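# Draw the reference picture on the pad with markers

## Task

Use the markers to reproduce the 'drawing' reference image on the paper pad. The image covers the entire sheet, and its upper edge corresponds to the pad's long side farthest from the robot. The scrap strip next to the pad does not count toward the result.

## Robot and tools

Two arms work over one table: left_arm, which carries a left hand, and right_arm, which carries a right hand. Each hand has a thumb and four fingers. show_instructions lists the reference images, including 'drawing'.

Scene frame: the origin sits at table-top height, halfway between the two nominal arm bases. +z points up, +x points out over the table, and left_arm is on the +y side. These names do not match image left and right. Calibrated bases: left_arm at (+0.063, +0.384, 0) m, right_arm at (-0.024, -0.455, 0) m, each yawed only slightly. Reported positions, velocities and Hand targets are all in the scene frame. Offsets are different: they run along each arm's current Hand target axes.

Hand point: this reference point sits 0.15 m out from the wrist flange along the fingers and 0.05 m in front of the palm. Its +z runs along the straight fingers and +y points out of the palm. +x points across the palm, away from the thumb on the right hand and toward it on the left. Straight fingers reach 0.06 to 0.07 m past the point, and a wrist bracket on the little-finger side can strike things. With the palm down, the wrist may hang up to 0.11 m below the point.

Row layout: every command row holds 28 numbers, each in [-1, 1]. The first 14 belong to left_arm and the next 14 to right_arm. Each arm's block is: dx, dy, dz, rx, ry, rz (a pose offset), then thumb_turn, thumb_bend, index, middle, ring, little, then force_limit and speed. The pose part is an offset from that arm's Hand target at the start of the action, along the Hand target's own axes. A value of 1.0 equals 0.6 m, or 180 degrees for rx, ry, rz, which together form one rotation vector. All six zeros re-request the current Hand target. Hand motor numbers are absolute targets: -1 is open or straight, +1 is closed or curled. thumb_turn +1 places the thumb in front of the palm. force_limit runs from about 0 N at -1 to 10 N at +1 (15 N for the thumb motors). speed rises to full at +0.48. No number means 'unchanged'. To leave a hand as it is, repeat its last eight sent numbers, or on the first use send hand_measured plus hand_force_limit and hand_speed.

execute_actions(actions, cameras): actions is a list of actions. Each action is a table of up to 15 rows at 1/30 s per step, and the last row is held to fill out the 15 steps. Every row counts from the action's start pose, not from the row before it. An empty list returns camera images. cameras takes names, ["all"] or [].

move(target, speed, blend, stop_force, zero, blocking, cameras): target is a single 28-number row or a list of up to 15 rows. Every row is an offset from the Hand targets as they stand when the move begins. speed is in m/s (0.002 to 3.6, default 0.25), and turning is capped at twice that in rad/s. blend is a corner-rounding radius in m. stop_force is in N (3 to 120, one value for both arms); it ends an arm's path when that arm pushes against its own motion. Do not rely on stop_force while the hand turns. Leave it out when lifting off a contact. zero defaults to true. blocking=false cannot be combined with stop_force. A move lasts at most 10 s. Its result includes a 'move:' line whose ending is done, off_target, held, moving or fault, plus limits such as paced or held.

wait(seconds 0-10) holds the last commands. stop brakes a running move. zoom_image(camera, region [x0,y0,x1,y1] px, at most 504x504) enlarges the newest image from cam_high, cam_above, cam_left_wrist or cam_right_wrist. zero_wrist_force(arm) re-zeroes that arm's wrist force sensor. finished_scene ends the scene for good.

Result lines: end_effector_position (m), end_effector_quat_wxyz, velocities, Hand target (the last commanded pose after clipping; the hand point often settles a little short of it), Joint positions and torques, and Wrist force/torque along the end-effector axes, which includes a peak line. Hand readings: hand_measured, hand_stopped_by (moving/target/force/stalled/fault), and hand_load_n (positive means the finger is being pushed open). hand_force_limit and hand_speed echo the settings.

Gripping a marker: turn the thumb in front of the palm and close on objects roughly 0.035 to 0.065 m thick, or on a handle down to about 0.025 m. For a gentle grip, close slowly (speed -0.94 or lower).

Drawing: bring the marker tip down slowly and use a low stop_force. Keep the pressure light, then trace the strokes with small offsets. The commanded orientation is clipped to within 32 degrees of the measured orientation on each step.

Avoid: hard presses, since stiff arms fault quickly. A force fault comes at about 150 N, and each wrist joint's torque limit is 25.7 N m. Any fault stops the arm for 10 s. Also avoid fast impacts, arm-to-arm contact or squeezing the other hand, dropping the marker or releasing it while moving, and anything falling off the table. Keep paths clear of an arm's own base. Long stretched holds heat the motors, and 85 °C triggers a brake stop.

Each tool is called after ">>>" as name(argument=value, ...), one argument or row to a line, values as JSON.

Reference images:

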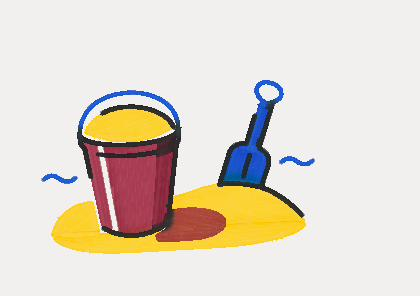

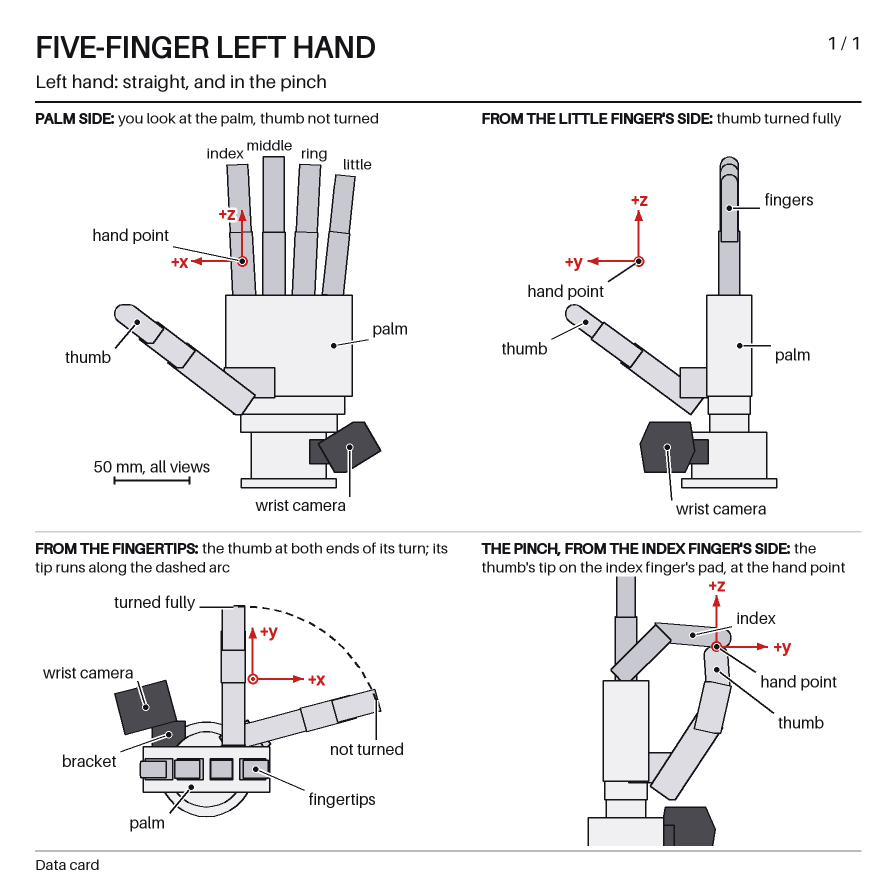

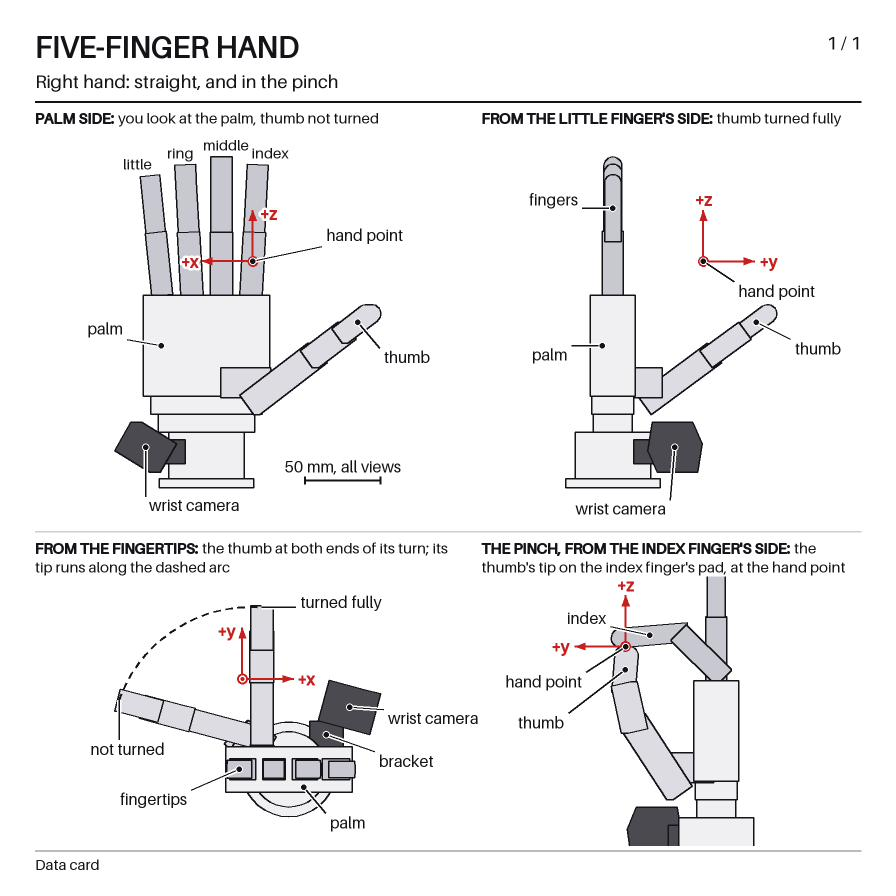

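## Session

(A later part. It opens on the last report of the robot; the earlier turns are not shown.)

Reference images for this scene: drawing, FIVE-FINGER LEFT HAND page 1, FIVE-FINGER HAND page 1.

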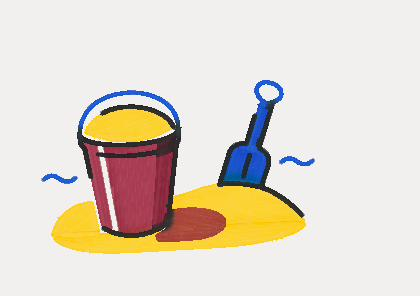

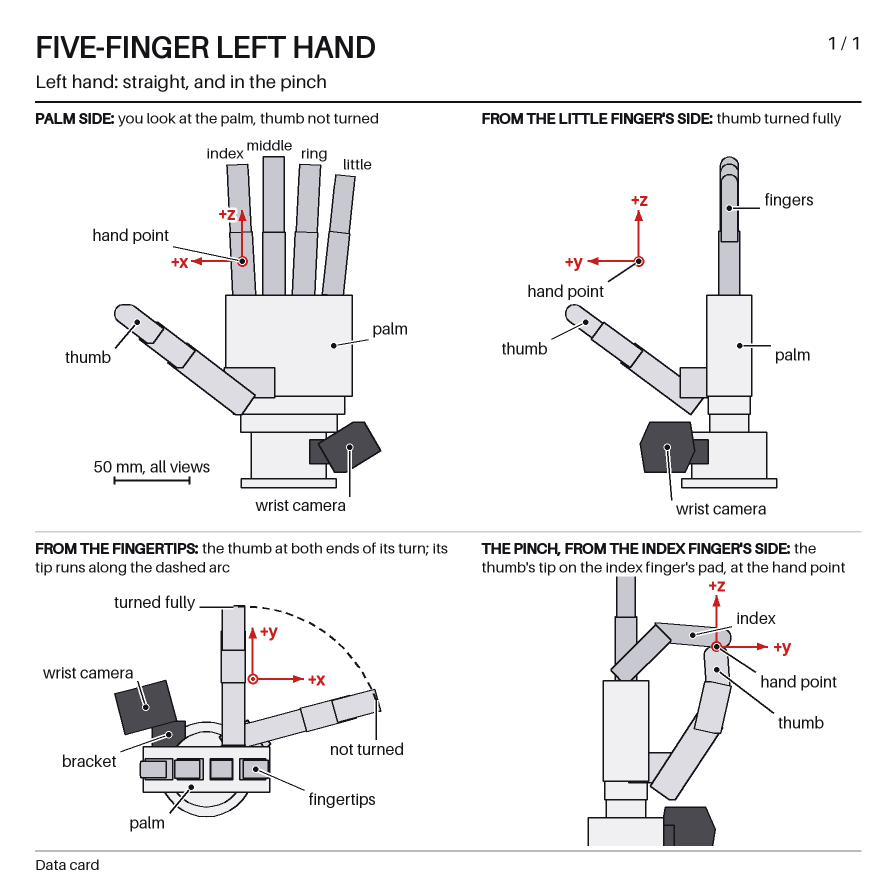

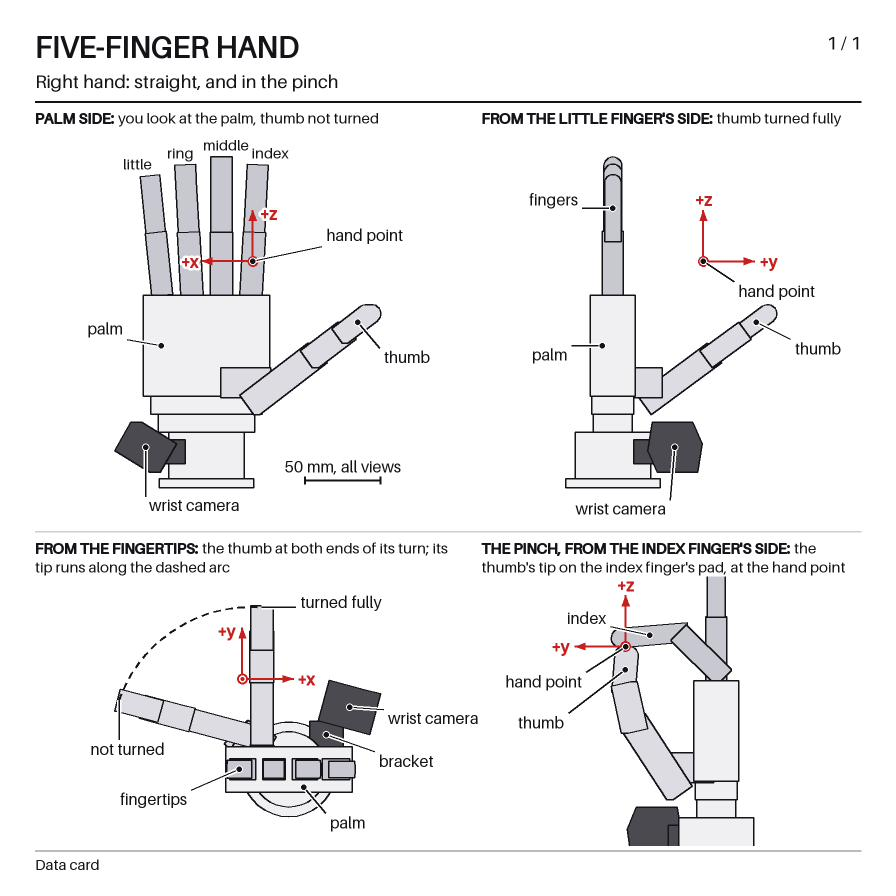

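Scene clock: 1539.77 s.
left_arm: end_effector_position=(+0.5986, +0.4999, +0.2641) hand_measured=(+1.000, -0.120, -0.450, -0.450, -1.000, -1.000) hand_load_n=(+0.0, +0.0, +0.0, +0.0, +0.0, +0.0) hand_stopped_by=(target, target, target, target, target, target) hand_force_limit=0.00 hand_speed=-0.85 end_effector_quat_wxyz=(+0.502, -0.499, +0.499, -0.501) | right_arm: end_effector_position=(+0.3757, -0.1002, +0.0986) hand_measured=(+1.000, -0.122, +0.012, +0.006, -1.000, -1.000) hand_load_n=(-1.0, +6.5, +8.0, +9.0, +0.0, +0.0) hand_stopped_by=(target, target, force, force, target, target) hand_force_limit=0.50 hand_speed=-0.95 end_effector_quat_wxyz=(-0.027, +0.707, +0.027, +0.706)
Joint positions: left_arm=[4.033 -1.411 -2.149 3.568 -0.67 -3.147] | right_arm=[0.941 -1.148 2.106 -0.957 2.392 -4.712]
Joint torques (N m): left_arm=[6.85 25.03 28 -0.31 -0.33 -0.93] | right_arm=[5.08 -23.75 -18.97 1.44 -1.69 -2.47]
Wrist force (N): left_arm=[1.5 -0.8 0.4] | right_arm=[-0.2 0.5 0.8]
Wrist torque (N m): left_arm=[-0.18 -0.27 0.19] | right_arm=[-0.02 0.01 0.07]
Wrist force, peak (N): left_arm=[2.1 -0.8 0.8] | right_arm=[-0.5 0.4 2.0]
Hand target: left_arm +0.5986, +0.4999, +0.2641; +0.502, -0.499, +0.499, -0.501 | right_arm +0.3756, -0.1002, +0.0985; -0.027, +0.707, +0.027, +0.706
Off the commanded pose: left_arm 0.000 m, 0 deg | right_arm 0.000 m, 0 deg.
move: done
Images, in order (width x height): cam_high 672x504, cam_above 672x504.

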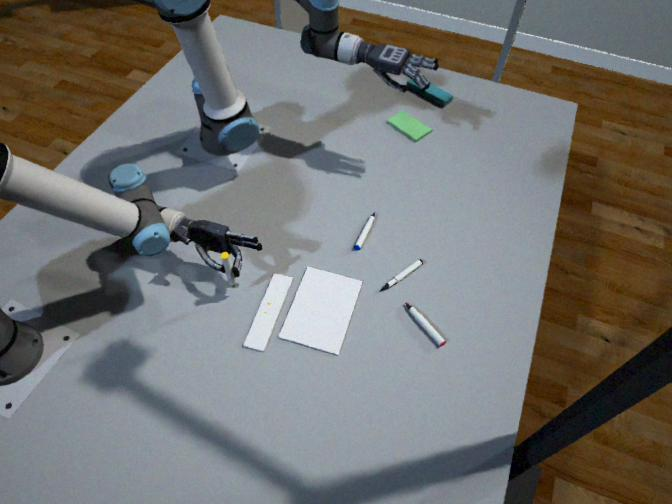

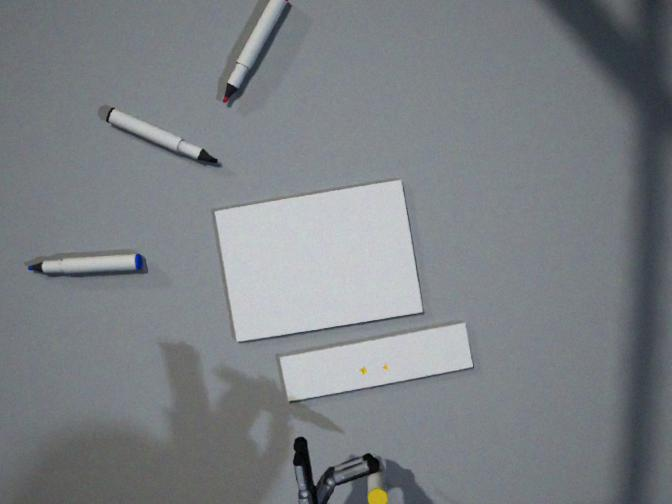

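>>> move(
  target=[
    [0, 0, 0, 0, 0, 0, 1, -0.12, -0.45, -0.45, -1, -1, 0.0, -0.85, 0, 0.0014, 0.1667, 0, 0, 0, 1, -0.12, 0.3, 0.3, -1, -1, 0.5, -0.95],
    [0, 0, 0, 0, 0, 0, 1, -0.12, -0.45, -0.45, -1, -1, 0.0, -0.85, -0.0495, 0.0014, 0.1667, 0, 0, 0, 1, -0.12, 0.3, 0.3, -1, -1, 0.5, -0.95],
    [0, 0, 0, 0, 0, 0, 1, -0.12, -0.45, -0.45, -1, -1, 0.0, -0.85, -0.0495, -0.04, 0.1667, 0, 0, 0, 1, -0.12, 0.3, 0.3, -1, -1, 0.5, -0.95],
  ],
  cameras=[],
  speed=[0.1, 0.03, 0.02],
)

>>> move(
  target=[
    [0, 0, 0, 0, 0, 0, 1, -0.12, -0.45, -0.45, -1, -1, 0.0, -0.85, 0.05, 0, 0, 0, 0, 0, 1, -0.12, 0.3, 0.3, -1, -1, 0.5, -0.95],
    [0, 0, 0, 0, 0, 0, 1, -0.12, -0.45, -0.45, -1, -1, 0.0, -0.85, 0.05, 0, -0.15, 0, 0, 0, 1, -0.12, 0.3, 0.3, -1, -1, 0.5, -0.95],
  ],
  cameras=["cam_high", "cam_above"],
  speed=[0.05, 0.15],
)

>>> zoom_image(
  camera="cam_above",
  region=[250, 310, 470, 420],
)

Scene clock: 1578.00 s.
left_arm: end_effector_position=(+0.5986, +0.4999, +0.2641) hand_measured=(+1.000, -0.120, -0.450, -0.450, -1.000, -1.000) hand_load_n=(+0.0, +0.0, +0.0, +0.0, +0.0, -0.5) hand_stopped_by=(target, target, target, target, target, target) hand_force_limit=0.00 hand_speed=-0.85 end_effector_quat_wxyz=(+0.502, -0.499, +0.499, -0.501) | right_arm: end_effector_position=(+0.4735, -0.0685, +0.0687) hand_measured=(+1.000, -0.122, +0.012, +0.006, -1.000, -1.000) hand_load_n=(-1.5, +6.5, +8.0, +8.5, +0.0, +0.0) hand_stopped_by=(target, target, force, force, target, target) hand_force_limit=0.50 hand_speed=-0.95 end_effector_quat_wxyz=(-0.027, +0.707, +0.027, +0.706)
Joint positions: left_arm=[4.033 -1.411 -2.149 3.568 -0.67 -3.147] | right_arm=[0.823 -0.974 1.904 -0.93 2.274 -4.713]
Joint torques (N m): left_arm=[6.69 23.74 28.54 -0.46 -0.27 -0.96] | right_arm=[-8.97 -45.72 -6.22 -1.58 -0.67 -2.09]
Wrist force (N): left_arm=[2.0 -0.5 0.7] | right_arm=[0.3 0.3 0.9]
Wrist torque (N m): left_arm=[-0.15 -0.33 0.21] | right_arm=[-0.06 -0.03 0.13]
Wrist force, peak (N): left_arm=[2.0 -0.6 1.2] | right_arm=[1.4 0.0 0.8]
Hand target: left_arm +0.5986, +0.4999, +0.2641; +0.502, -0.499, +0.499, -0.501 | right_arm +0.4735, -0.0686, +0.0688; -0.027, +0.707, +0.027, +0.706
Off the commanded pose: left_arm 0.000 m, 0 deg | right_arm 0.000 m, 0 deg.
move: done
No camera images: "cameras" was empty.

Scene clock: 1579.80 s.
left_arm: end_effector_position=(+0.5986, +0.4999, +0.2641) hand_measured=(+1.000, -0.120, -0.450, -0.450, -1.000, -1.000) hand_load_n=(+0.0, +0.0, +0.0, +0.0, +0.0, +0.0) hand_stopped_by=(target, target, target, target, target, target) hand_force_limit=0.00 hand_speed=-0.85 end_effector_quat_wxyz=(+0.502, -0.499, +0.499, -0.501) | right_arm: end_effector_position=(+0.3839, -0.0755, +0.0989) hand_measured=(+1.000, -0.122, +0.012, +0.006, -1.000, -1.000) hand_load_n=(-1.0, +7.0, +8.0, +8.5, +0.0, +0.0) hand_stopped_by=(target, target, force, force, target, target) hand_force_limit=0.50 hand_speed=-0.95 end_effector_quat_wxyz=(-0.027, +0.707, +0.027, +0.706)
Joint positions: left_arm=[4.033 -1.411 -2.149 3.568 -0.67 -3.147] | right_arm=[0.963 -1.106 2.029 -0.923 2.413 -4.712]
Joint torques (N m): left_arm=[6.49 24.47 28.36 -0.17 -0.34 -0.94] | right_arm=[4.95 -26.72 -20.3 1.42 -1.65 -2.33]
Wrist force (N): left_arm=[1.8 -0.7 0.7] | right_arm=[0.2 0.0 0.7]
Wrist torque (N m): left_arm=[-0.18 -0.30 0.20] | right_arm=[-0.09 -0.04 0.09]
Wrist force, peak (N): left_arm=[2.0 -1.0 0.7] | right_arm=[-0.4 0.5 2.4]
Hand target: left_arm +0.5986, +0.4999, +0.2641; +0.502, -0.499, +0.499, -0.501 | right_arm +0.3838, -0.0755, +0.0988; -0.027, +0.707, +0.027, +0.706
Off the commanded pose: left_arm 0.000 m, 0 deg | right_arm 0.000 m, 0 deg.
move: done
Images, in order (width x height): cam_high 672x504, cam_above 672x504.

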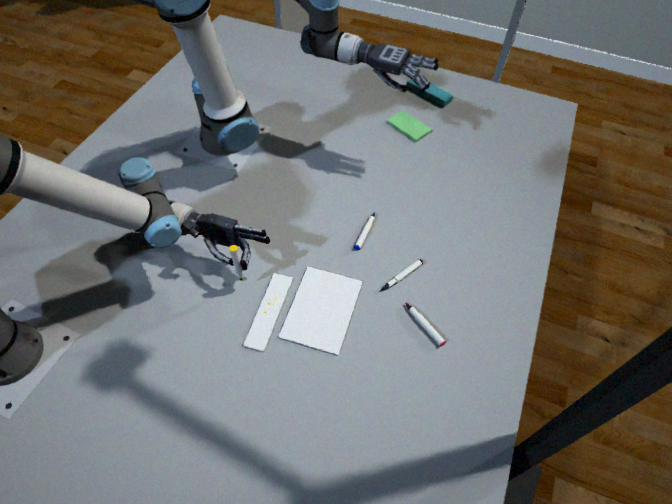

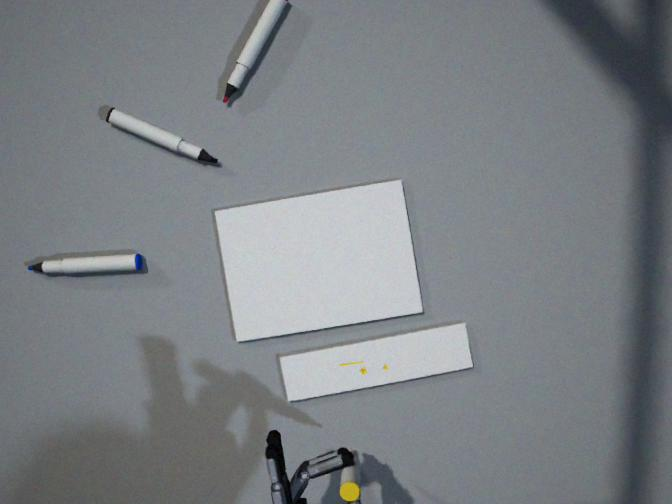

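Scaled by 2.291.

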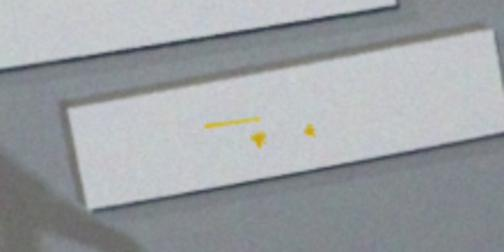

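>>> move(
  target=[
    [0, 0, 0, 0, 0, 0, 1, -0.12, -0.45, -0.45, -1, -1, 0.0, -0.85, -0.0333, 0, 0.1633, 0, 0, 0, 1, -0.12, 0.3, 0.3, -1, -1, 0.5, -0.95],
    [0, 0, 0, 0, 0, 0, 1, -0.12, -0.45, -0.45, -1, -1, 0.0, -0.85, -0.0497, 0, 0.1633, 0, 0, 0, 1, -0.12, 0.3, 0.3, -1, -1, 0.5, -0.95],
    [0, 0, 0, 0, 0, 0, 1, -0.12, -0.45, -0.45, -1, -1, 0.0, -0.85, -0.0497, 0.025, 0.1633, 0, 0, 0, 1, -0.12, 0.3, 0.3, -1, -1, 0.5, -0.95],
    [0, 0, 0, 0, 0, 0, 1, -0.12, -0.45, -0.45, -1, -1, 0.0, -0.85, -0.04, 0.025, 0.1633, 0, 0, 0, 1, -0.12, 0.3, 0.3, -1, -1, 0.5, -0.95],
    [0, 0, 0, 0, 0, 0, 1, -0.12, -0.45, -0.45, -1, -1, 0.0, -0.85, -0.0493, 0.0333, 0.1633, 0, 0, 0, 1, -0.12, 0.3, 0.3, -1, -1, 0.5, -0.95],
    [0, 0, 0, 0, 0, 0, 1, -0.12, -0.45, -0.45, -1, -1, 0.0, -0.85, -0.0493, 0.0583, 0.1633, 0, 0, 0, 1, -0.12, 0.3, 0.3, -1, -1, 0.5, -0.95],
    [0, 0, 0, 0, 0, 0, 1, -0.12, -0.45, -0.45, -1, -1, 0.0, -0.85, -0.04, 0.0583, 0.1633, 0, 0, 0, 1, -0.12, 0.3, 0.3, -1, -1, 0.5, -0.95],
    [0, 0, 0, 0, 0, 0, 1, -0.12, -0.45, -0.45, -1, -1, 0.0, -0.85, -0.049, 0.0667, 0.1633, 0, 0, 0, 1, -0.12, 0.3, 0.3, -1, -1, 0.5, -0.95],
    [0, 0, 0, 0, 0, 0, 1, -0.12, -0.45, -0.45, -1, -1, 0.0, -0.85, -0.049, 0.0917, 0.1633, 0, 0, 0, 1, -0.12, 0.3, 0.3, -1, -1, 0.5, -0.95],
    [0, 0, 0, 0, 0, 0, 1, -0.12, -0.45, -0.45, -1, -1, 0.0, -0.85, -0.04, 0.0917, 0.1633, 0, 0, 0, 1, -0.12, 0.3, 0.3, -1, -1, 0.5, -0.95],
    [0, 0, 0, 0, 0, 0, 1, -0.12, -0.45, -0.45, -1, -1, 0.0, -0.85, -0.0485, 0.1, 0.1633, 0, 0, 0, 1, -0.12, 0.3, 0.3, -1, -1, 0.5, -0.95],
    [0, 0, 0, 0, 0, 0, 1, -0.12, -0.45, -0.45, -1, -1, 0.0, -0.85, -0.0485, 0.125, 0.1633, 0, 0, 0, 1, -0.12, 0.3, 0.3, -1, -1, 0.5, -0.95],
    [0, 0, 0, 0, 0, 0, 1, -0.12, -0.45, -0.45, -1, -1, 0.0, -0.85, 0, 0.125, 0.1633, 0, 0, 0, 1, -0.12, 0.3, 0.3, -1, -1, 0.5, -0.95],
    [0, 0, 0, 0, 0, 0, 1, -0.12, -0.45, -0.45, -1, -1, 0.0, -0.85, 0, 0.125, 0, 0, 0, 0, 1, -0.12, 0.3, 0.3, -1, -1, 0.5, -0.95],
  ],
  cameras=["cam_high", "cam_above"],
  speed=[0.15, 0.05, 0.03, 0.05, 0.05, 0.03, 0.05, 0.05, 0.03, 0.05, 0.05, 0.03, 0.1, 0.2],
)

>>> zoom_image(
  camera="cam_above",
  region=[270, 320, 480, 410],
)

Scene clock: 1643.73 s.
left_arm: end_effector_position=(+0.5986, +0.4999, +0.2641) hand_measured=(+1.000, -0.120, -0.450, -0.450, -1.000, -1.000) hand_load_n=(+0.0, +0.0, +0.0, +0.0, +0.0, +0.0) hand_stopped_by=(target, target, target, target, target, target) hand_force_limit=0.00 hand_speed=-0.85 end_effector_quat_wxyz=(+0.502, -0.499, +0.499, -0.501) | right_arm: end_effector_position=(+0.3896, -0.1503, +0.0989) hand_measured=(+1.000, -0.122, +0.012, +0.006, -1.000, -1.000) hand_load_n=(-1.0, +7.0, +8.0, +9.0, +0.0, +0.0) hand_stopped_by=(target, target, force, force, target, target) hand_force_limit=0.50 hand_speed=-0.95 end_effector_quat_wxyz=(-0.027, +0.707, +0.027, +0.706)
Joint positions: left_arm=[4.033 -1.411 -2.149 3.568 -0.67 -3.147] | right_arm=[0.825 -1.217 2.225 -1.007 2.276 -4.712]
Joint torques (N m): left_arm=[6.63 24.84 28.28 -0.42 -0.32 -1] | right_arm=[8.01 -23.02 -13.32 1.35 -1.12 -2.57]
Wrist force (N): left_arm=[1.8 -0.8 0.9] | right_arm=[-0.1 0.4 1.2]
Wrist torque (N m): left_arm=[-0.21 -0.30 0.21] | right_arm=[-0.05 -0.03 0.09]
Wrist force, peak (N): left_arm=[2.1 -0.8 0.9] | right_arm=[-0.4 0.5 2.2]
Hand target: left_arm +0.5986, +0.4999, +0.2641; +0.502, -0.499, +0.499, -0.501 | right_arm +0.3895, -0.1503, +0.0989; -0.027, +0.707, +0.027, +0.706
Off the commanded pose: left_arm 0.000 m, 0 deg | right_arm 0.000 m, 0 deg.
move: done
Images, in order (width x height): cam_high 672x504, cam_above 672x504.

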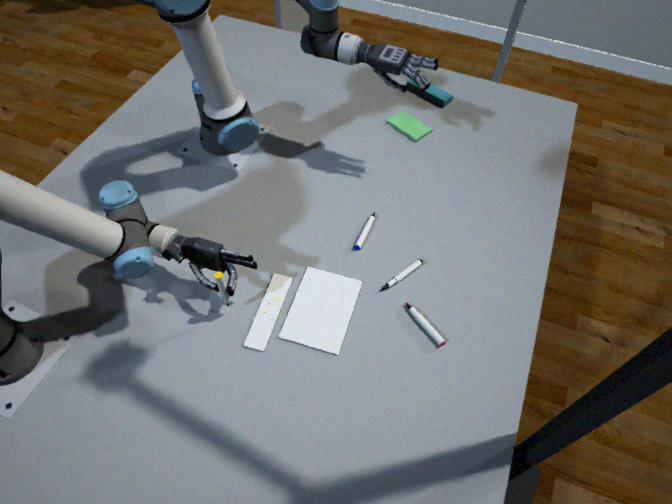

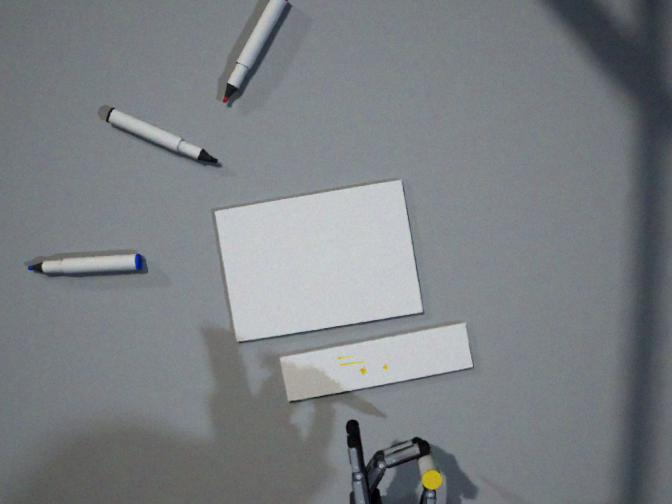

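Scaled by 2.400.

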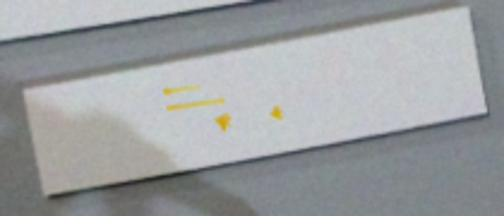

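>>> move(
  target=[0, 0, 0, 0, 0, 0, 1, -0.12, -0.45, -0.45, -1, -1, 0.0, -0.85, 0, -0.1002, 0.283, 0, 0, 0, 1, -0.12, 0.3, 0.3, -1, -1, 0.5, -0.95],
  cameras=[],
  speed=0.15,
)

>>> move(
  target=[0, 0, 0, 0, 0, 0, 1, -0.12, -0.45, -0.45, -1, -1, 0.0, -0.85, -0.055, 0, 0, 0, 0, 0, 1, -0.12, 0.3, 0.3, -1, -1, 0.5, -0.95],
  cameras=["cam_high"],
  speed=0.006,
  stop_force=3,
)

Scene clock: 1709.13 s.
left_arm: end_effector_position=(+0.5986, +0.4999, +0.2641) hand_measured=(+1.000, -0.120, -0.450, -0.450, -1.000, -1.000) hand_load_n=(+0.0, +0.0, +0.0, +0.0, +0.0, +0.0) hand_stopped_by=(target, target, target, target, target, target) hand_force_limit=0.00 hand_speed=-0.85 end_effector_quat_wxyz=(+0.502, -0.499, +0.499, -0.501) | right_arm: end_effector_position=(+0.5542, -0.0774, +0.0987) hand_measured=(+1.000, -0.122, +0.012, +0.006, -1.000, -1.000) hand_load_n=(-1.0, +7.0, +8.0, +8.5, +0.0, -0.5) hand_stopped_by=(target, target, force, force, target, target) hand_force_limit=0.50 hand_speed=-0.95 end_effector_quat_wxyz=(-0.027, +0.707, +0.027, +0.706)
Joint positions: left_arm=[4.033 -1.411 -2.149 3.568 -0.67 -3.147] | right_arm=[0.702 -0.968 1.776 -0.806 2.152 -4.713]
Joint torques (N m): left_arm=[5.93 24.56 27.93 -0.29 -0.64 -0.96] | right_arm=[9.6 -43.36 -21.39 -3.23 2.84 2.72]
Wrist force (N): left_arm=[1.8 -0.9 0.6] | right_arm=[-0.1 0.3 0.7]
Wrist torque (N m): left_arm=[-0.21 -0.31 0.20] | right_arm=[-0.06 -0.02 0.17]
Wrist force, peak (N): left_arm=[2.1 -0.7 0.9] | right_arm=[0.1 0.0 2.4]
Hand target: left_arm +0.5986, +0.4999, +0.2641; +0.502, -0.499, +0.499, -0.501 | right_arm +0.5542, -0.0774, +0.0987; -0.027, +0.707, +0.027, +0.706
Off the commanded pose: left_arm 0.000 m, 0 deg | right_arm 0.000 m, 0 deg.
move: done
No camera images: "cameras" was empty.

Scene clock: 1715.17 s.
left_arm: end_effector_position=(+0.5986, +0.4999, +0.2641) hand_measured=(+1.000, -0.120, -0.450, -0.450, -1.000, -1.000) hand_load_n=(+0.0, +0.0, +0.0, +0.0, -0.5, +0.0) hand_stopped_by=(target, target, target, target, target, target) hand_force_limit=0.00 hand_speed=-0.85 end_effector_quat_wxyz=(+0.502, -0.499, +0.499, -0.501) | right_arm: end_effector_position=(+0.5542, -0.0774, +0.0685) hand_measured=(+1.000, -0.122, +0.012, +0.006, -1.000, -1.000) hand_load_n=(-1.5, +7.0, +8.0, +9.0, +0.0, +0.0) hand_stopped_by=(target, target, force, force, target, target) hand_force_limit=0.50 hand_speed=-0.95 end_effector_quat_wxyz=(-0.027, +0.707, +0.027, +0.706)
Joint positions: left_arm=[4.033 -1.411 -2.149 3.568 -0.67 -3.147] | right_arm=[0.702 -0.914 1.785 -0.87 2.152 -4.713]
Joint torques (N m): left_arm=[6.12 24.71 28.18 -0.15 -0.62 -0.84] | right_arm=[2.28 -49.99 -13.57 1.62 0.45 2.77]
Wrist force (N): left_arm=[1.8 -0.6 1.0] | right_arm=[2.8 0.7 1.2]
Wrist torque (N m): left_arm=[-0.19 -0.30 0.20] | right_arm=[0.02 0.02 0.13]
Wrist force, peak (N): left_arm=[2.3 -0.9 0.9] | right_arm=[4.8 0.8 1.2]
Hand target: left_arm +0.5986, +0.4999, +0.2641; +0.502, -0.499, +0.499, -0.501 | right_arm +0.5542, -0.0774, +0.0685; -0.027, +0.707, +0.027, +0.706 (not the last commanded pose)
Off the commanded pose: left_arm 0.000 m, 0 deg | right_arm 0.003 m, 0 deg.
move: contact (right_arm)
Images, in order (width x height): cam_high 672x504.

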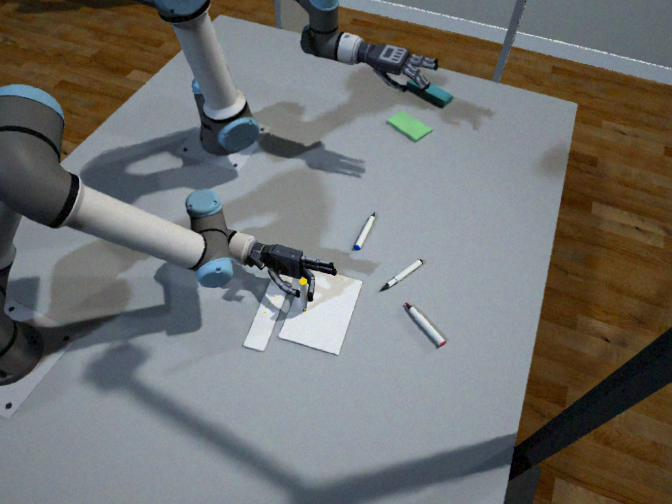

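>>> move(
  target=[
    [0, 0, 0, 0, 0, 0, 1, -0.12, -0.45, -0.45, -1, -1, 0.0, -0.85, 0.0003, 0, 0, 0, 0, 0, 1, -0.12, 0.3, 0.3, -1, -1, 0.5, -0.95],
    [0, 0, 0, 0, 0, 0, 1, -0.12, -0.45, -0.45, -1, -1, 0.0, -0.85, 0.0003, 0.03, 0, 0, 0, 0, 1, -0.12, 0.3, 0.3, -1, -1, 0.5, -0.95],
  ],
  cameras=[],
  speed=0.02,
)

>>> move(
  target=[
    [0, 0, 0, 0, 0, 0, 1, -0.12, -0.45, -0.45, -1, -1, 0.0, -0.85, 0.05, 0, 0, 0, 0, 0, 1, -0.12, 0.3, 0.3, -1, -1, 0.5, -0.95],
    [0, 0, 0, 0, 0, 0, 1, -0.12, -0.45, -0.45, -1, -1, 0.0, -0.85, 0.05, 0, -0.3, 0, 0, 0, 1, -0.12, 0.3, 0.3, -1, -1, 0.5, -0.95],
  ],
  cameras=["cam_high", "cam_above"],
  speed=[0.05, 0.2],
)

>>> zoom_image(
  camera="cam_above",
  region=[200, 170, 440, 350],
)

Scene clock: 1733.40 s.
left_arm: end_effector_position=(+0.5986, +0.4999, +0.2641) hand_measured=(+1.000, -0.120, -0.450, -0.450, -1.000, -1.000) hand_load_n=(+0.0, +0.0, +0.0, +0.0, +0.0, +0.0) hand_stopped_by=(target, target, target, target, target, target) hand_force_limit=0.00 hand_speed=-0.85 end_effector_quat_wxyz=(+0.502, -0.499, +0.499, -0.501) | right_arm: end_effector_position=(+0.5556, -0.0954, +0.0688) hand_measured=(+1.000, -0.122, +0.012, +0.006, -1.000, -1.000) hand_load_n=(-1.0, +7.0, +8.5, +8.5, +0.0, +0.0) hand_stopped_by=(target, target, force, force, target, target) hand_force_limit=0.50 hand_speed=-0.95 end_effector_quat_wxyz=(-0.027, +0.707, +0.027, +0.706)
Joint positions: left_arm=[4.033 -1.411 -2.149 3.568 -0.67 -3.147] | right_arm=[0.671 -0.936 1.828 -0.892 2.122 -4.713]
Joint torques (N m): left_arm=[6.7 25.36 29.34 -0.42 -0.83 -1.04] | right_arm=[8.83 -35.04 -23.91 -0.93 1.19 1.96]
Wrist force (N): left_arm=[1.5 -0.6 1.0] | right_arm=[1.3 0.1 1.2]
Wrist torque (N m): left_arm=[-0.19 -0.25 0.18] | right_arm=[-0.06 0.01 0.16]
Wrist force, peak (N): left_arm=[2.1 -0.7 1.0] | right_arm=[3.1 0.7 1.5]
Hand target: left_arm +0.5986, +0.4999, +0.2641; +0.502, -0.499, +0.499, -0.501 | right_arm +0.5556, -0.0953, +0.0687; -0.027, +0.707, +0.027, +0.706
Off the commanded pose: left_arm 0.000 m, 0 deg | right_arm 0.000 m, 0 deg.
move: done
No camera images: "cameras" was empty.

Scene clock: 1735.53 s.
left_arm: end_effector_position=(+0.5986, +0.4999, +0.2641) hand_measured=(+1.000, -0.120, -0.450, -0.450, -1.000, -1.000) hand_load_n=(+0.0, +0.0, +0.0, +0.0, +0.0, +0.0) hand_stopped_by=(target, target, target, target, target, target) hand_force_limit=0.00 hand_speed=-0.85 end_effector_quat_wxyz=(+0.502, -0.499, +0.499, -0.501) | right_arm: end_effector_position=(+0.3762, -0.1090, +0.0989) hand_measured=(+1.000, -0.122, +0.012, +0.006, -1.000, -1.000) hand_load_n=(-1.0, +7.0, +8.0, +8.5, +0.0, +0.0) hand_stopped_by=(target, target, force, force, target, target) hand_force_limit=0.50 hand_speed=-0.95 end_effector_quat_wxyz=(-0.027, +0.707, +0.027, +0.706)
Joint positions: left_arm=[4.033 -1.411 -2.149 3.568 -0.67 -3.147] | right_arm=[0.926 -1.162 2.13 -0.967 2.377 -4.712]
Joint torques (N m): left_arm=[5.11 25.26 28.96 -0.33 -0.78 -0.91] | right_arm=[8.31 -25.43 -16.3 1.6 -1.17 -3.02]
Wrist force (N): left_arm=[1.7 -0.6 0.7] | right_arm=[-0.2 0.3 0.6]
Wrist torque (N m): left_arm=[-0.17 -0.29 0.19] | right_arm=[-0.05 0.01 0.05]
Wrist force, peak (N): left_arm=[1.9 -1.0 0.9] | right_arm=[-0.3 0.1 2.5]
Hand target: left_arm +0.5986, +0.4999, +0.2641; +0.502, -0.499, +0.499, -0.501 | right_arm +0.3762, -0.1090, +0.0988; -0.027, +0.707, +0.027, +0.706
Off the commanded pose: left_arm 0.000 m, 0 deg | right_arm 0.000 m, 0 deg.
move: done
Images, in order (width x height): cam_high 672x504, cam_above 672x504.

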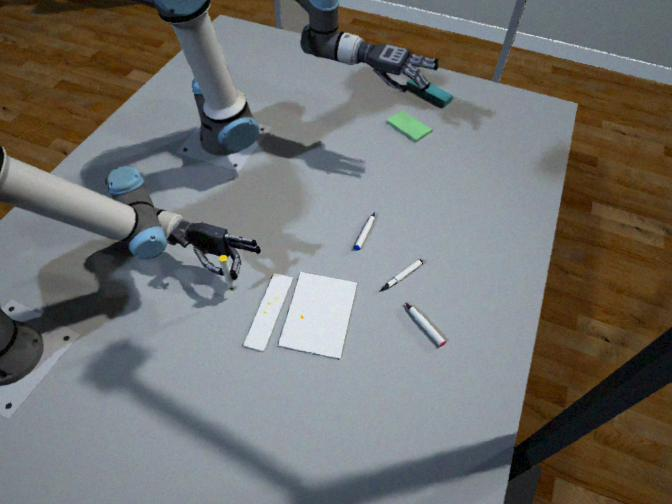

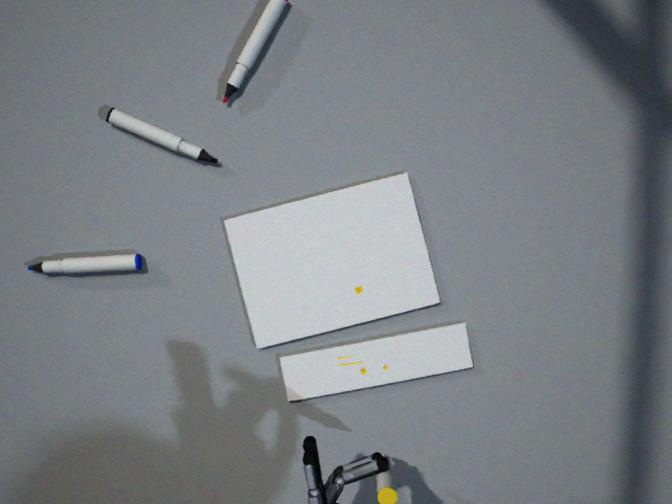

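Scaled by 2.100.

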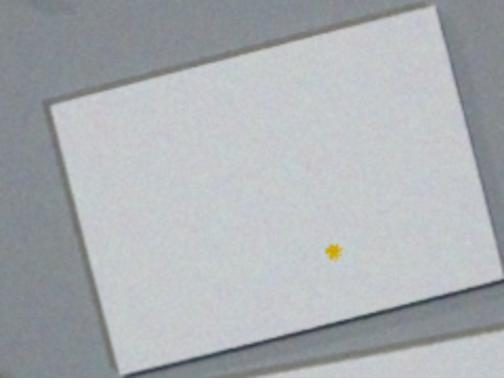

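>>> move(
  target=[0.6497, 0.1902, -0.041, -0.2745, 0.4033, 0.2328, 1, -1, -1, 0.3, -1, -1, 0.0, -0.3, 0, 0, 0, 0, 0, 0, 1, -0.12, 0.3, 0.3, -1, -1, 0.5, -0.95],
  cameras=["cam_high", "cam_above", "cam_left_wrist"],
  speed=0.2,
)

Scene clock: 2236.27 s.
left_arm: end_effector_position=(+0.5750, +0.1101, +0.1495) hand_measured=(+1.000, -1.000, -1.000, +0.300, -1.000, -1.000) hand_load_n=(+0.0, +0.0, +0.0, +0.0, +0.0, +0.0) hand_stopped_by=(target, target, target, target, target, target) hand_force_limit=0.00 hand_speed=-0.30 end_effector_quat_wxyz=(+0.024, -0.079, +0.963, -0.258) | right_arm: end_effector_position=(+0.3762, -0.1090, +0.0988) hand_measured=(+1.000, -0.122, +0.012, +0.006, -1.000, -1.000) hand_load_n=(-1.0, +7.0, +8.0, +8.5, +0.0, +0.0) hand_stopped_by=(target, target, force, force, target, target) hand_force_limit=0.50 hand_speed=-0.95 end_effector_quat_wxyz=(-0.027, +0.707, +0.027, +0.706)
Joint positions: left_arm=[3.013 -2.241 -1.113 1.949 -1.071 -1.895] | right_arm=[0.926 -1.162 2.13 -0.967 2.377 -4.712]
Joint torques (N m): left_arm=[6.68 48.3 16.53 -3.19 1.64 -1.11] | right_arm=[8.89 -22.28 -11.13 0.69 3.02 -2.85]
Wrist force (N): left_arm=[0.9 1.6 -0.8] | right_arm=[-0.1 0.3 1.0]
Wrist torque (N m): left_arm=[0.34 -0.17 0.03] | right_arm=[-0.08 -0.02 0.06]
Wrist force, peak (N): left_arm=[2.0 -1.1 0.8] | right_arm=[-0.1 0.4 1.2]
Hand target: left_arm +0.5750, +0.1102, +0.1495; +0.024, -0.079, +0.963, -0.258 | right_arm +0.3762, -0.1090, +0.0988; -0.027, +0.707, +0.027, +0.706
Off the commanded pose: left_arm 0.000 m, 0 deg | right_arm 0.000 m, 0 deg.
move: done
camera_calibration:
cam_left_wrist: T_world_to_cam=[[-0.0837045, -0.868021, 0.489421, 0.0648131], [-0.888474, 0.287409, 0.357784, 0.424602], [-0.451228, -0.40489, -0.795272, 0.536431], [0, 0, 0, 1]] pos_world=[0.624726, 0.15142, 0.242971]
Images, in order (width x height): cam_high 672x504, cam_above 672x504, cam_left_wrist 616x616.

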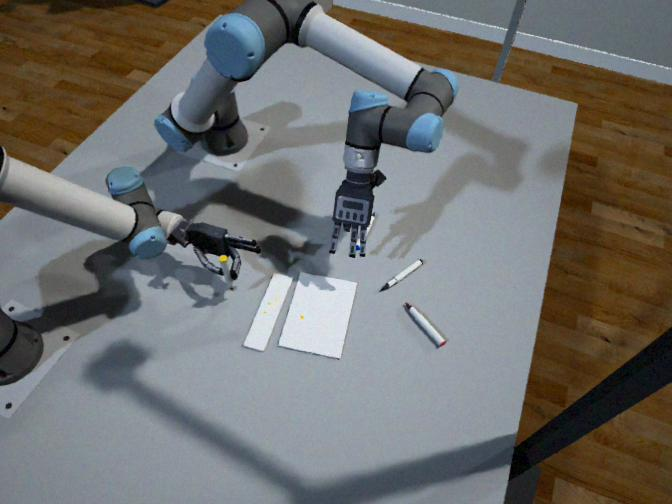

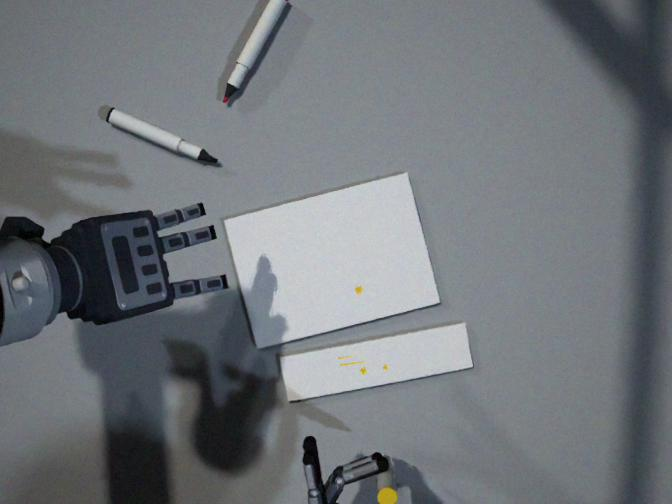

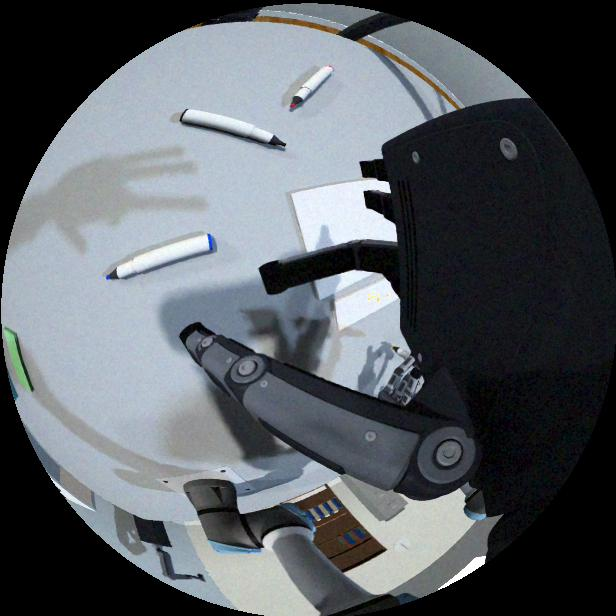

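>>> move(
  target=[-0.01, 0.0915, 0.1482, 0, 0, 0, 1, -1, -1, 0.3, -1, -1, 0.0, -0.3, 0, 0, 0, 0, 0, 0, 1, -0.12, 0.3, 0.3, -1, -1, 0.5, -0.95],
  cameras=["cam_high", "cam_above", "cam_left_wrist"],
  speed=0.08,
  stop_force=5,
)

>>> zoom_image(
  camera="cam_above",
  region=[120, 150, 460, 410],
)

Scene clock: 2285.80 s.
left_arm: end_effector_position=(+0.5810, +0.1143, +0.0451) hand_measured=(+1.000, -1.000, -1.000, +0.300, -1.000, -1.000) hand_load_n=(+0.0, +0.0, +0.0, +0.0, +0.0, +0.0) hand_stopped_by=(target, target, target, target, target, target) hand_force_limit=0.00 hand_speed=-0.30 end_effector_quat_wxyz=(+0.024, -0.079, +0.963, -0.258) | right_arm: end_effector_position=(+0.3762, -0.1090, +0.0988) hand_measured=(+1.000, -0.122, +0.012, +0.006, -1.000, -1.000) hand_load_n=(-1.0, +6.5, +8.0, +9.0, +0.0, +0.0) hand_stopped_by=(target, target, force, force, target, target) hand_force_limit=0.50 hand_speed=-0.95 end_effector_quat_wxyz=(-0.027, +0.707, +0.027, +0.706)
Joint positions: left_arm=[3.022 -2.336 -1.23 2.155 -1.07 -1.886] | right_arm=[0.926 -1.162 2.13 -0.967 2.377 -4.712]
Joint torques (N m): left_arm=[-5.66 60.94 27.18 -0.96 1.34 -1.18] | right_arm=[8.4 -22.06 -11.79 0.21 2.74 -2.9]
Wrist force (N): left_arm=[1.2 1.0 -0.6] | right_arm=[0.2 0.3 0.8]
Wrist torque (N m): left_arm=[0.20 -0.28 0.04] | right_arm=[-0.07 -0.05 0.08]
Wrist force, peak (N): left_arm=[1.2 2.0 0.2] | right_arm=[-0.4 0.3 1.0]
Hand target: left_arm +0.5810, +0.1142, +0.0451; +0.024, -0.079, +0.963, -0.258 | right_arm +0.3762, -0.1090, +0.0988; -0.027, +0.707, +0.027, +0.706
Off the commanded pose: left_arm 0.000 m, 0 deg | right_arm 0.000 m, 0 deg.
move: done
camera_calibration:
cam_left_wrist: T_world_to_cam=[[-0.0835573, -0.868037, 0.489418, 0.119967], [-0.88843, 0.28734, 0.357949, 0.466039], [-0.451342, -0.404904, -0.7952, 0.457877], [0, 0, 0, 1]] pos_world=[0.630726, 0.155621, 0.138571]
Images, in order (width x height): cam_high 672x504, cam_above 672x504, cam_left_wrist 616x616.

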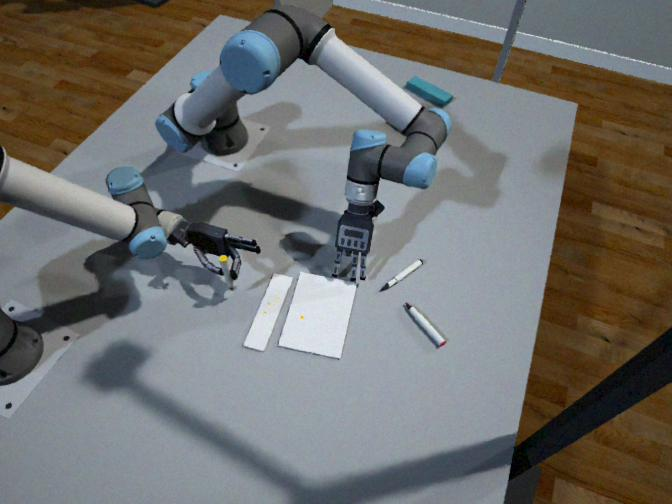

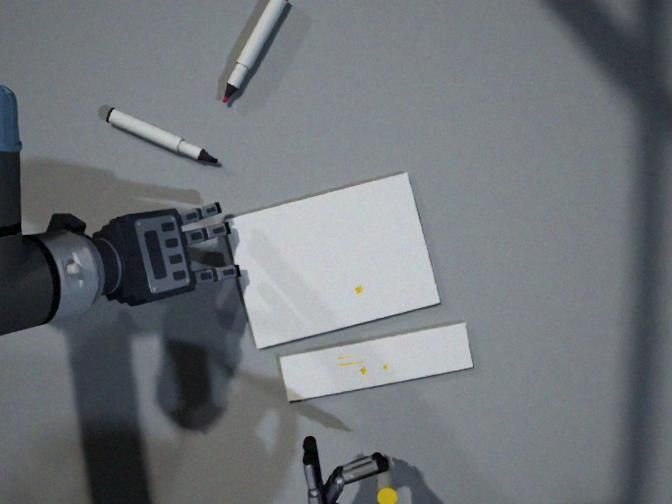

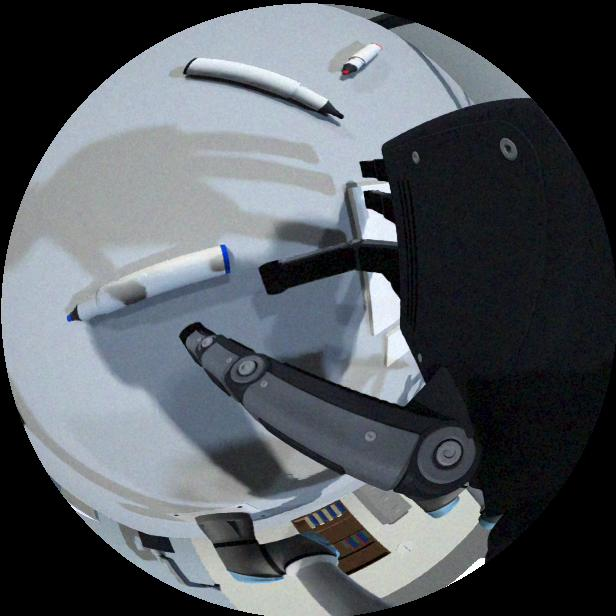

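Scaled by 1.482.

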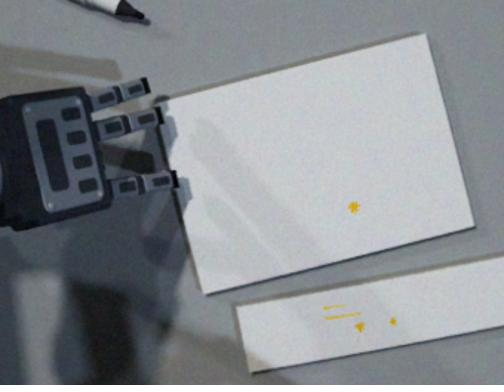

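>>> move(
  target=[
    [0, -0.0057, 0.0033, 0, 0, 0, 1, -1, -1, 0.3, -1, -1, 0.0, -0.3, 0, 0, 0, 0, 0, 0, 1, -0.12, 0.3, 0.3, -1, -1, 0.5, -0.95],
    [0, 0.0193, 0.0467, 0, 0, 0, 1, -1, -1, 0.3, -1, -1, 0.0, -0.3, 0, 0, 0, 0, 0, 0, 1, -0.12, 0.3, 0.3, -1, -1, 0.5, -0.95],
  ],
  cameras=["cam_above", "cam_high"],
  speed=0.01,
  stop_force=8,
)

>>> zoom_image(
  camera="cam_above",
  region=[160, 150, 460, 410],
)

>>> zoom_image(
  camera="cam_high",
  region=[270, 180, 410, 300],
)

Scene clock: 2311.83 s.
left_arm: end_effector_position=(+0.5817, +0.1103, +0.0322) hand_measured=(+1.000, -1.000, -1.000, +0.300, -1.000, -1.000) hand_load_n=(+0.0, +0.0, +0.5, +0.0, +0.5, +0.0) hand_stopped_by=(target, target, target, target, target, target) hand_force_limit=0.00 hand_speed=-0.30 end_effector_quat_wxyz=(+0.024, -0.079, +0.963, -0.258) | right_arm: end_effector_position=(+0.3762, -0.1090, +0.0988) hand_measured=(+1.000, -0.122, +0.012, +0.006, -1.000, -1.000) hand_load_n=(-1.0, +7.0, +8.0, +8.5, +0.0, +0.0) hand_stopped_by=(target, target, force, force, target, target) hand_force_limit=0.50 hand_speed=-0.95 end_effector_quat_wxyz=(-0.027, +0.707, +0.027, +0.706)
Joint positions: left_arm=[3.015 -2.353 -1.232 2.179 -1.071 -1.893] | right_arm=[0.926 -1.162 2.13 -0.967 2.377 -4.712]
Joint torques (N m): left_arm=[11.67 56.05 25.27 -3.3 -1.76 1.31] | right_arm=[8.38 -23.45 -12.1 -0.23 2.97 -2.67]
Wrist force (N): left_arm=[1.3 -4.0 -7.9] | right_arm=[-0.2 0.2 1.0]
Wrist torque (N m): left_arm=[0.72 -0.29 0.19] | right_arm=[-0.09 -0.01 0.06]
Wrist force, peak (N): left_arm=[1.8 -5.5 -15.6] | right_arm=[-0.4 0.8 0.9]
Hand target: left_arm +0.5817, +0.1103, +0.0322; +0.024, -0.079, +0.963, -0.258 (not the last commanded pose) | right_arm +0.3762, -0.1090, +0.0988; -0.027, +0.707, +0.027, +0.706
Off the commanded pose: left_arm 0.017 m, 0 deg | right_arm 0.000 m, 0 deg.
move: contact (left_arm); path passed 1 of 2 targets
Images, in order (width x height): cam_high 672x504, cam_above 672x504.

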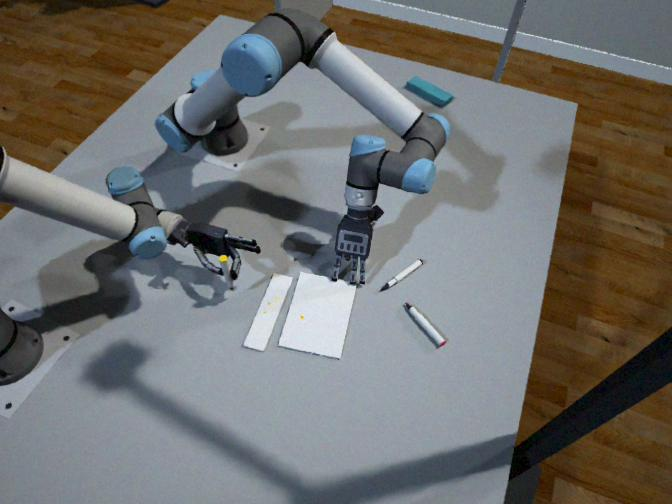

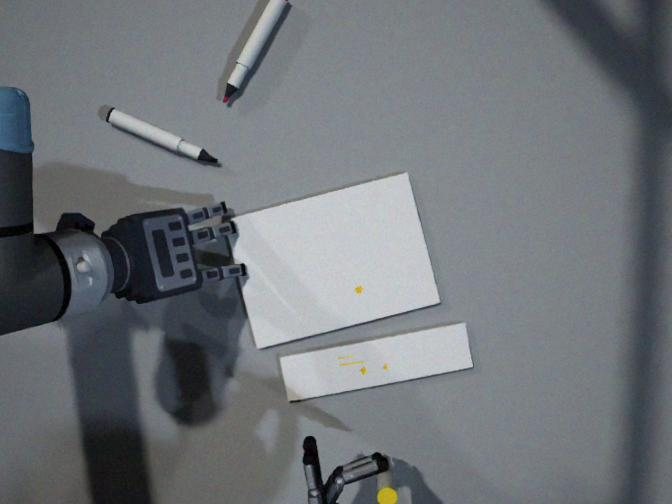

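Scaled by 1.680.

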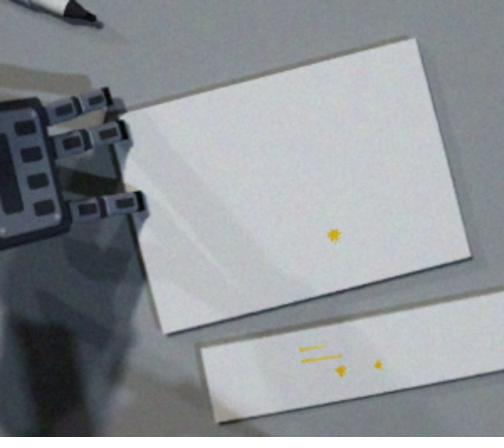

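Scaled by 3.600.

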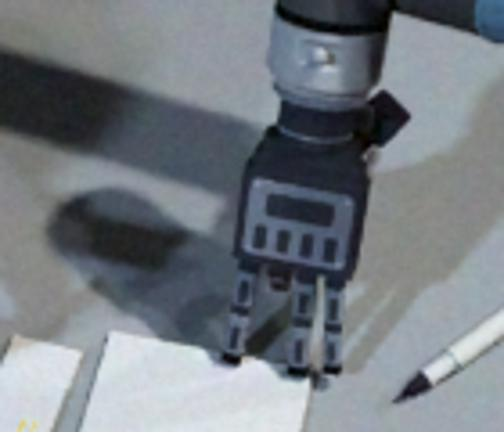

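>>> move(
  target=[0, 0.0007, 0.0012, 0, 0, 0, 1, -1, -1, 0.3, -1, -1, 0.0, -0.3, 0, 0, 0, 0, 0, 0, 1, -0.12, 0.3, 0.3, -1, -1, 0.5, -0.95],
  cameras=[],
  speed=0.005,
)

Scene clock: 2333.83 s.
left_arm: end_effector_position=(+0.5817, +0.1104, +0.0315) hand_measured=(+1.000, -1.000, -1.000, +0.300, -1.000, -1.000) hand_load_n=(+0.0, +0.0, +1.0, +0.0, +1.0, +0.0) hand_stopped_by=(target, target, target, target, target, target) hand_force_limit=0.00 hand_speed=-0.30 end_effector_quat_wxyz=(+0.024, -0.079, +0.963, -0.258) | right_arm: end_effector_position=(+0.3762, -0.1090, +0.0988) hand_measured=(+1.000, -0.122, +0.012, +0.006, -1.000, -1.000) hand_load_n=(-1.0, +7.0, +8.0, +8.5, +0.0, +0.0) hand_stopped_by=(target, target, force, force, target, target) hand_force_limit=0.50 hand_speed=-0.95 end_effector_quat_wxyz=(-0.027, +0.707, +0.027, +0.706)
Joint positions: left_arm=[3.015 -2.354 -1.233 2.181 -1.071 -1.893] | right_arm=[0.926 -1.162 2.13 -0.967 2.377 -4.712]
Joint torques (N m): left_arm=[10.4 20.11 -4.31 2.5 -1.62 1.56] | right_arm=[8.15 -22.88 -13.08 -0.47 2.89 -2.66]
Wrist force (N): left_arm=[1.7 -10.7 -30.2] | right_arm=[-0.2 0.2 0.9]
Wrist torque (N m): left_arm=[2.16 -0.68 0.35] | right_arm=[-0.08 0.00 0.05]
Wrist force, peak (N): left_arm=[1.7 -10.7 -30.2] | right_arm=[-0.1 0.5 1.2]
Hand target: left_arm +0.5817, +0.1103, +0.0314; +0.024, -0.079, +0.963, -0.258 | right_arm +0.3762, -0.1090, +0.0988; -0.027, +0.707, +0.027, +0.706
Off the commanded pose: left_arm 0.000 m, 0 deg | right_arm 0.000 m, 0 deg.
move: done
No camera images: "cameras" was empty.

>>> move(
  target=[0, -0.0004, -0.0007, 0, 0, 0, 1, -1, -1, 0.3, -1, -1, 0.0, -0.3, 0, 0, 0, 0, 0, 0, 1, -0.12, 0.3, 0.3, -1, -1, 0.5, -0.95],
  cameras=[],
  speed=0.005,
)

Scene clock: 2345.00 s.
left_arm: end_effector_position=(+0.5817, +0.1104, +0.0318) hand_measured=(+1.000, -1.000, -1.000, +0.300, -1.000, -1.000) hand_load_n=(+0.0, +0.0, +1.0, +0.0, +0.5, +0.0) hand_stopped_by=(target, target, target, target, target, target) hand_force_limit=0.00 hand_speed=-0.30 end_effector_quat_wxyz=(+0.024, -0.079, +0.963, -0.258) | right_arm: end_effector_position=(+0.3762, -0.1090, +0.0988) hand_measured=(+1.000, -0.122, +0.012, +0.006, -1.000, -1.000) hand_load_n=(-1.5, +7.0, +8.0, +9.0, +0.0, +0.0) hand_stopped_by=(target, target, force, force, target, target) hand_force_limit=0.50 hand_speed=-0.95 end_effector_quat_wxyz=(-0.027, +0.707, +0.027, +0.706)
Joint positions: left_arm=[3.015 -2.354 -1.233 2.18 -1.071 -1.893] | right_arm=[0.926 -1.162 2.13 -0.967 2.377 -4.712]
Joint torques (N m): left_arm=[4.41 49.82 21.92 -2.36 -0.9 1.42] | right_arm=[8.53 -22.64 -12.74 -1.04 2.94 -2.46]
Wrist force (N): left_arm=[1.5 -8.3 -19.6] | right_arm=[0.1 0.5 0.9]
Wrist torque (N m): left_arm=[1.48 -0.59 0.30] | right_arm=[-0.04 -0.05 0.09]
Wrist force, peak (N): left_arm=[1.2 -11.6 -32.6] | right_arm=[-0.2 0.6 1.2]
Hand target: left_arm +0.5817, +0.1104, +0.0319; +0.024, -0.079, +0.963, -0.258 | right_arm +0.3762, -0.1090, +0.0988; -0.027, +0.707, +0.027, +0.706
Off the commanded pose: left_arm 0.000 m, 0 deg | right_arm 0.000 m, 0 deg.
move: done
No camera images: "cameras" was empty.


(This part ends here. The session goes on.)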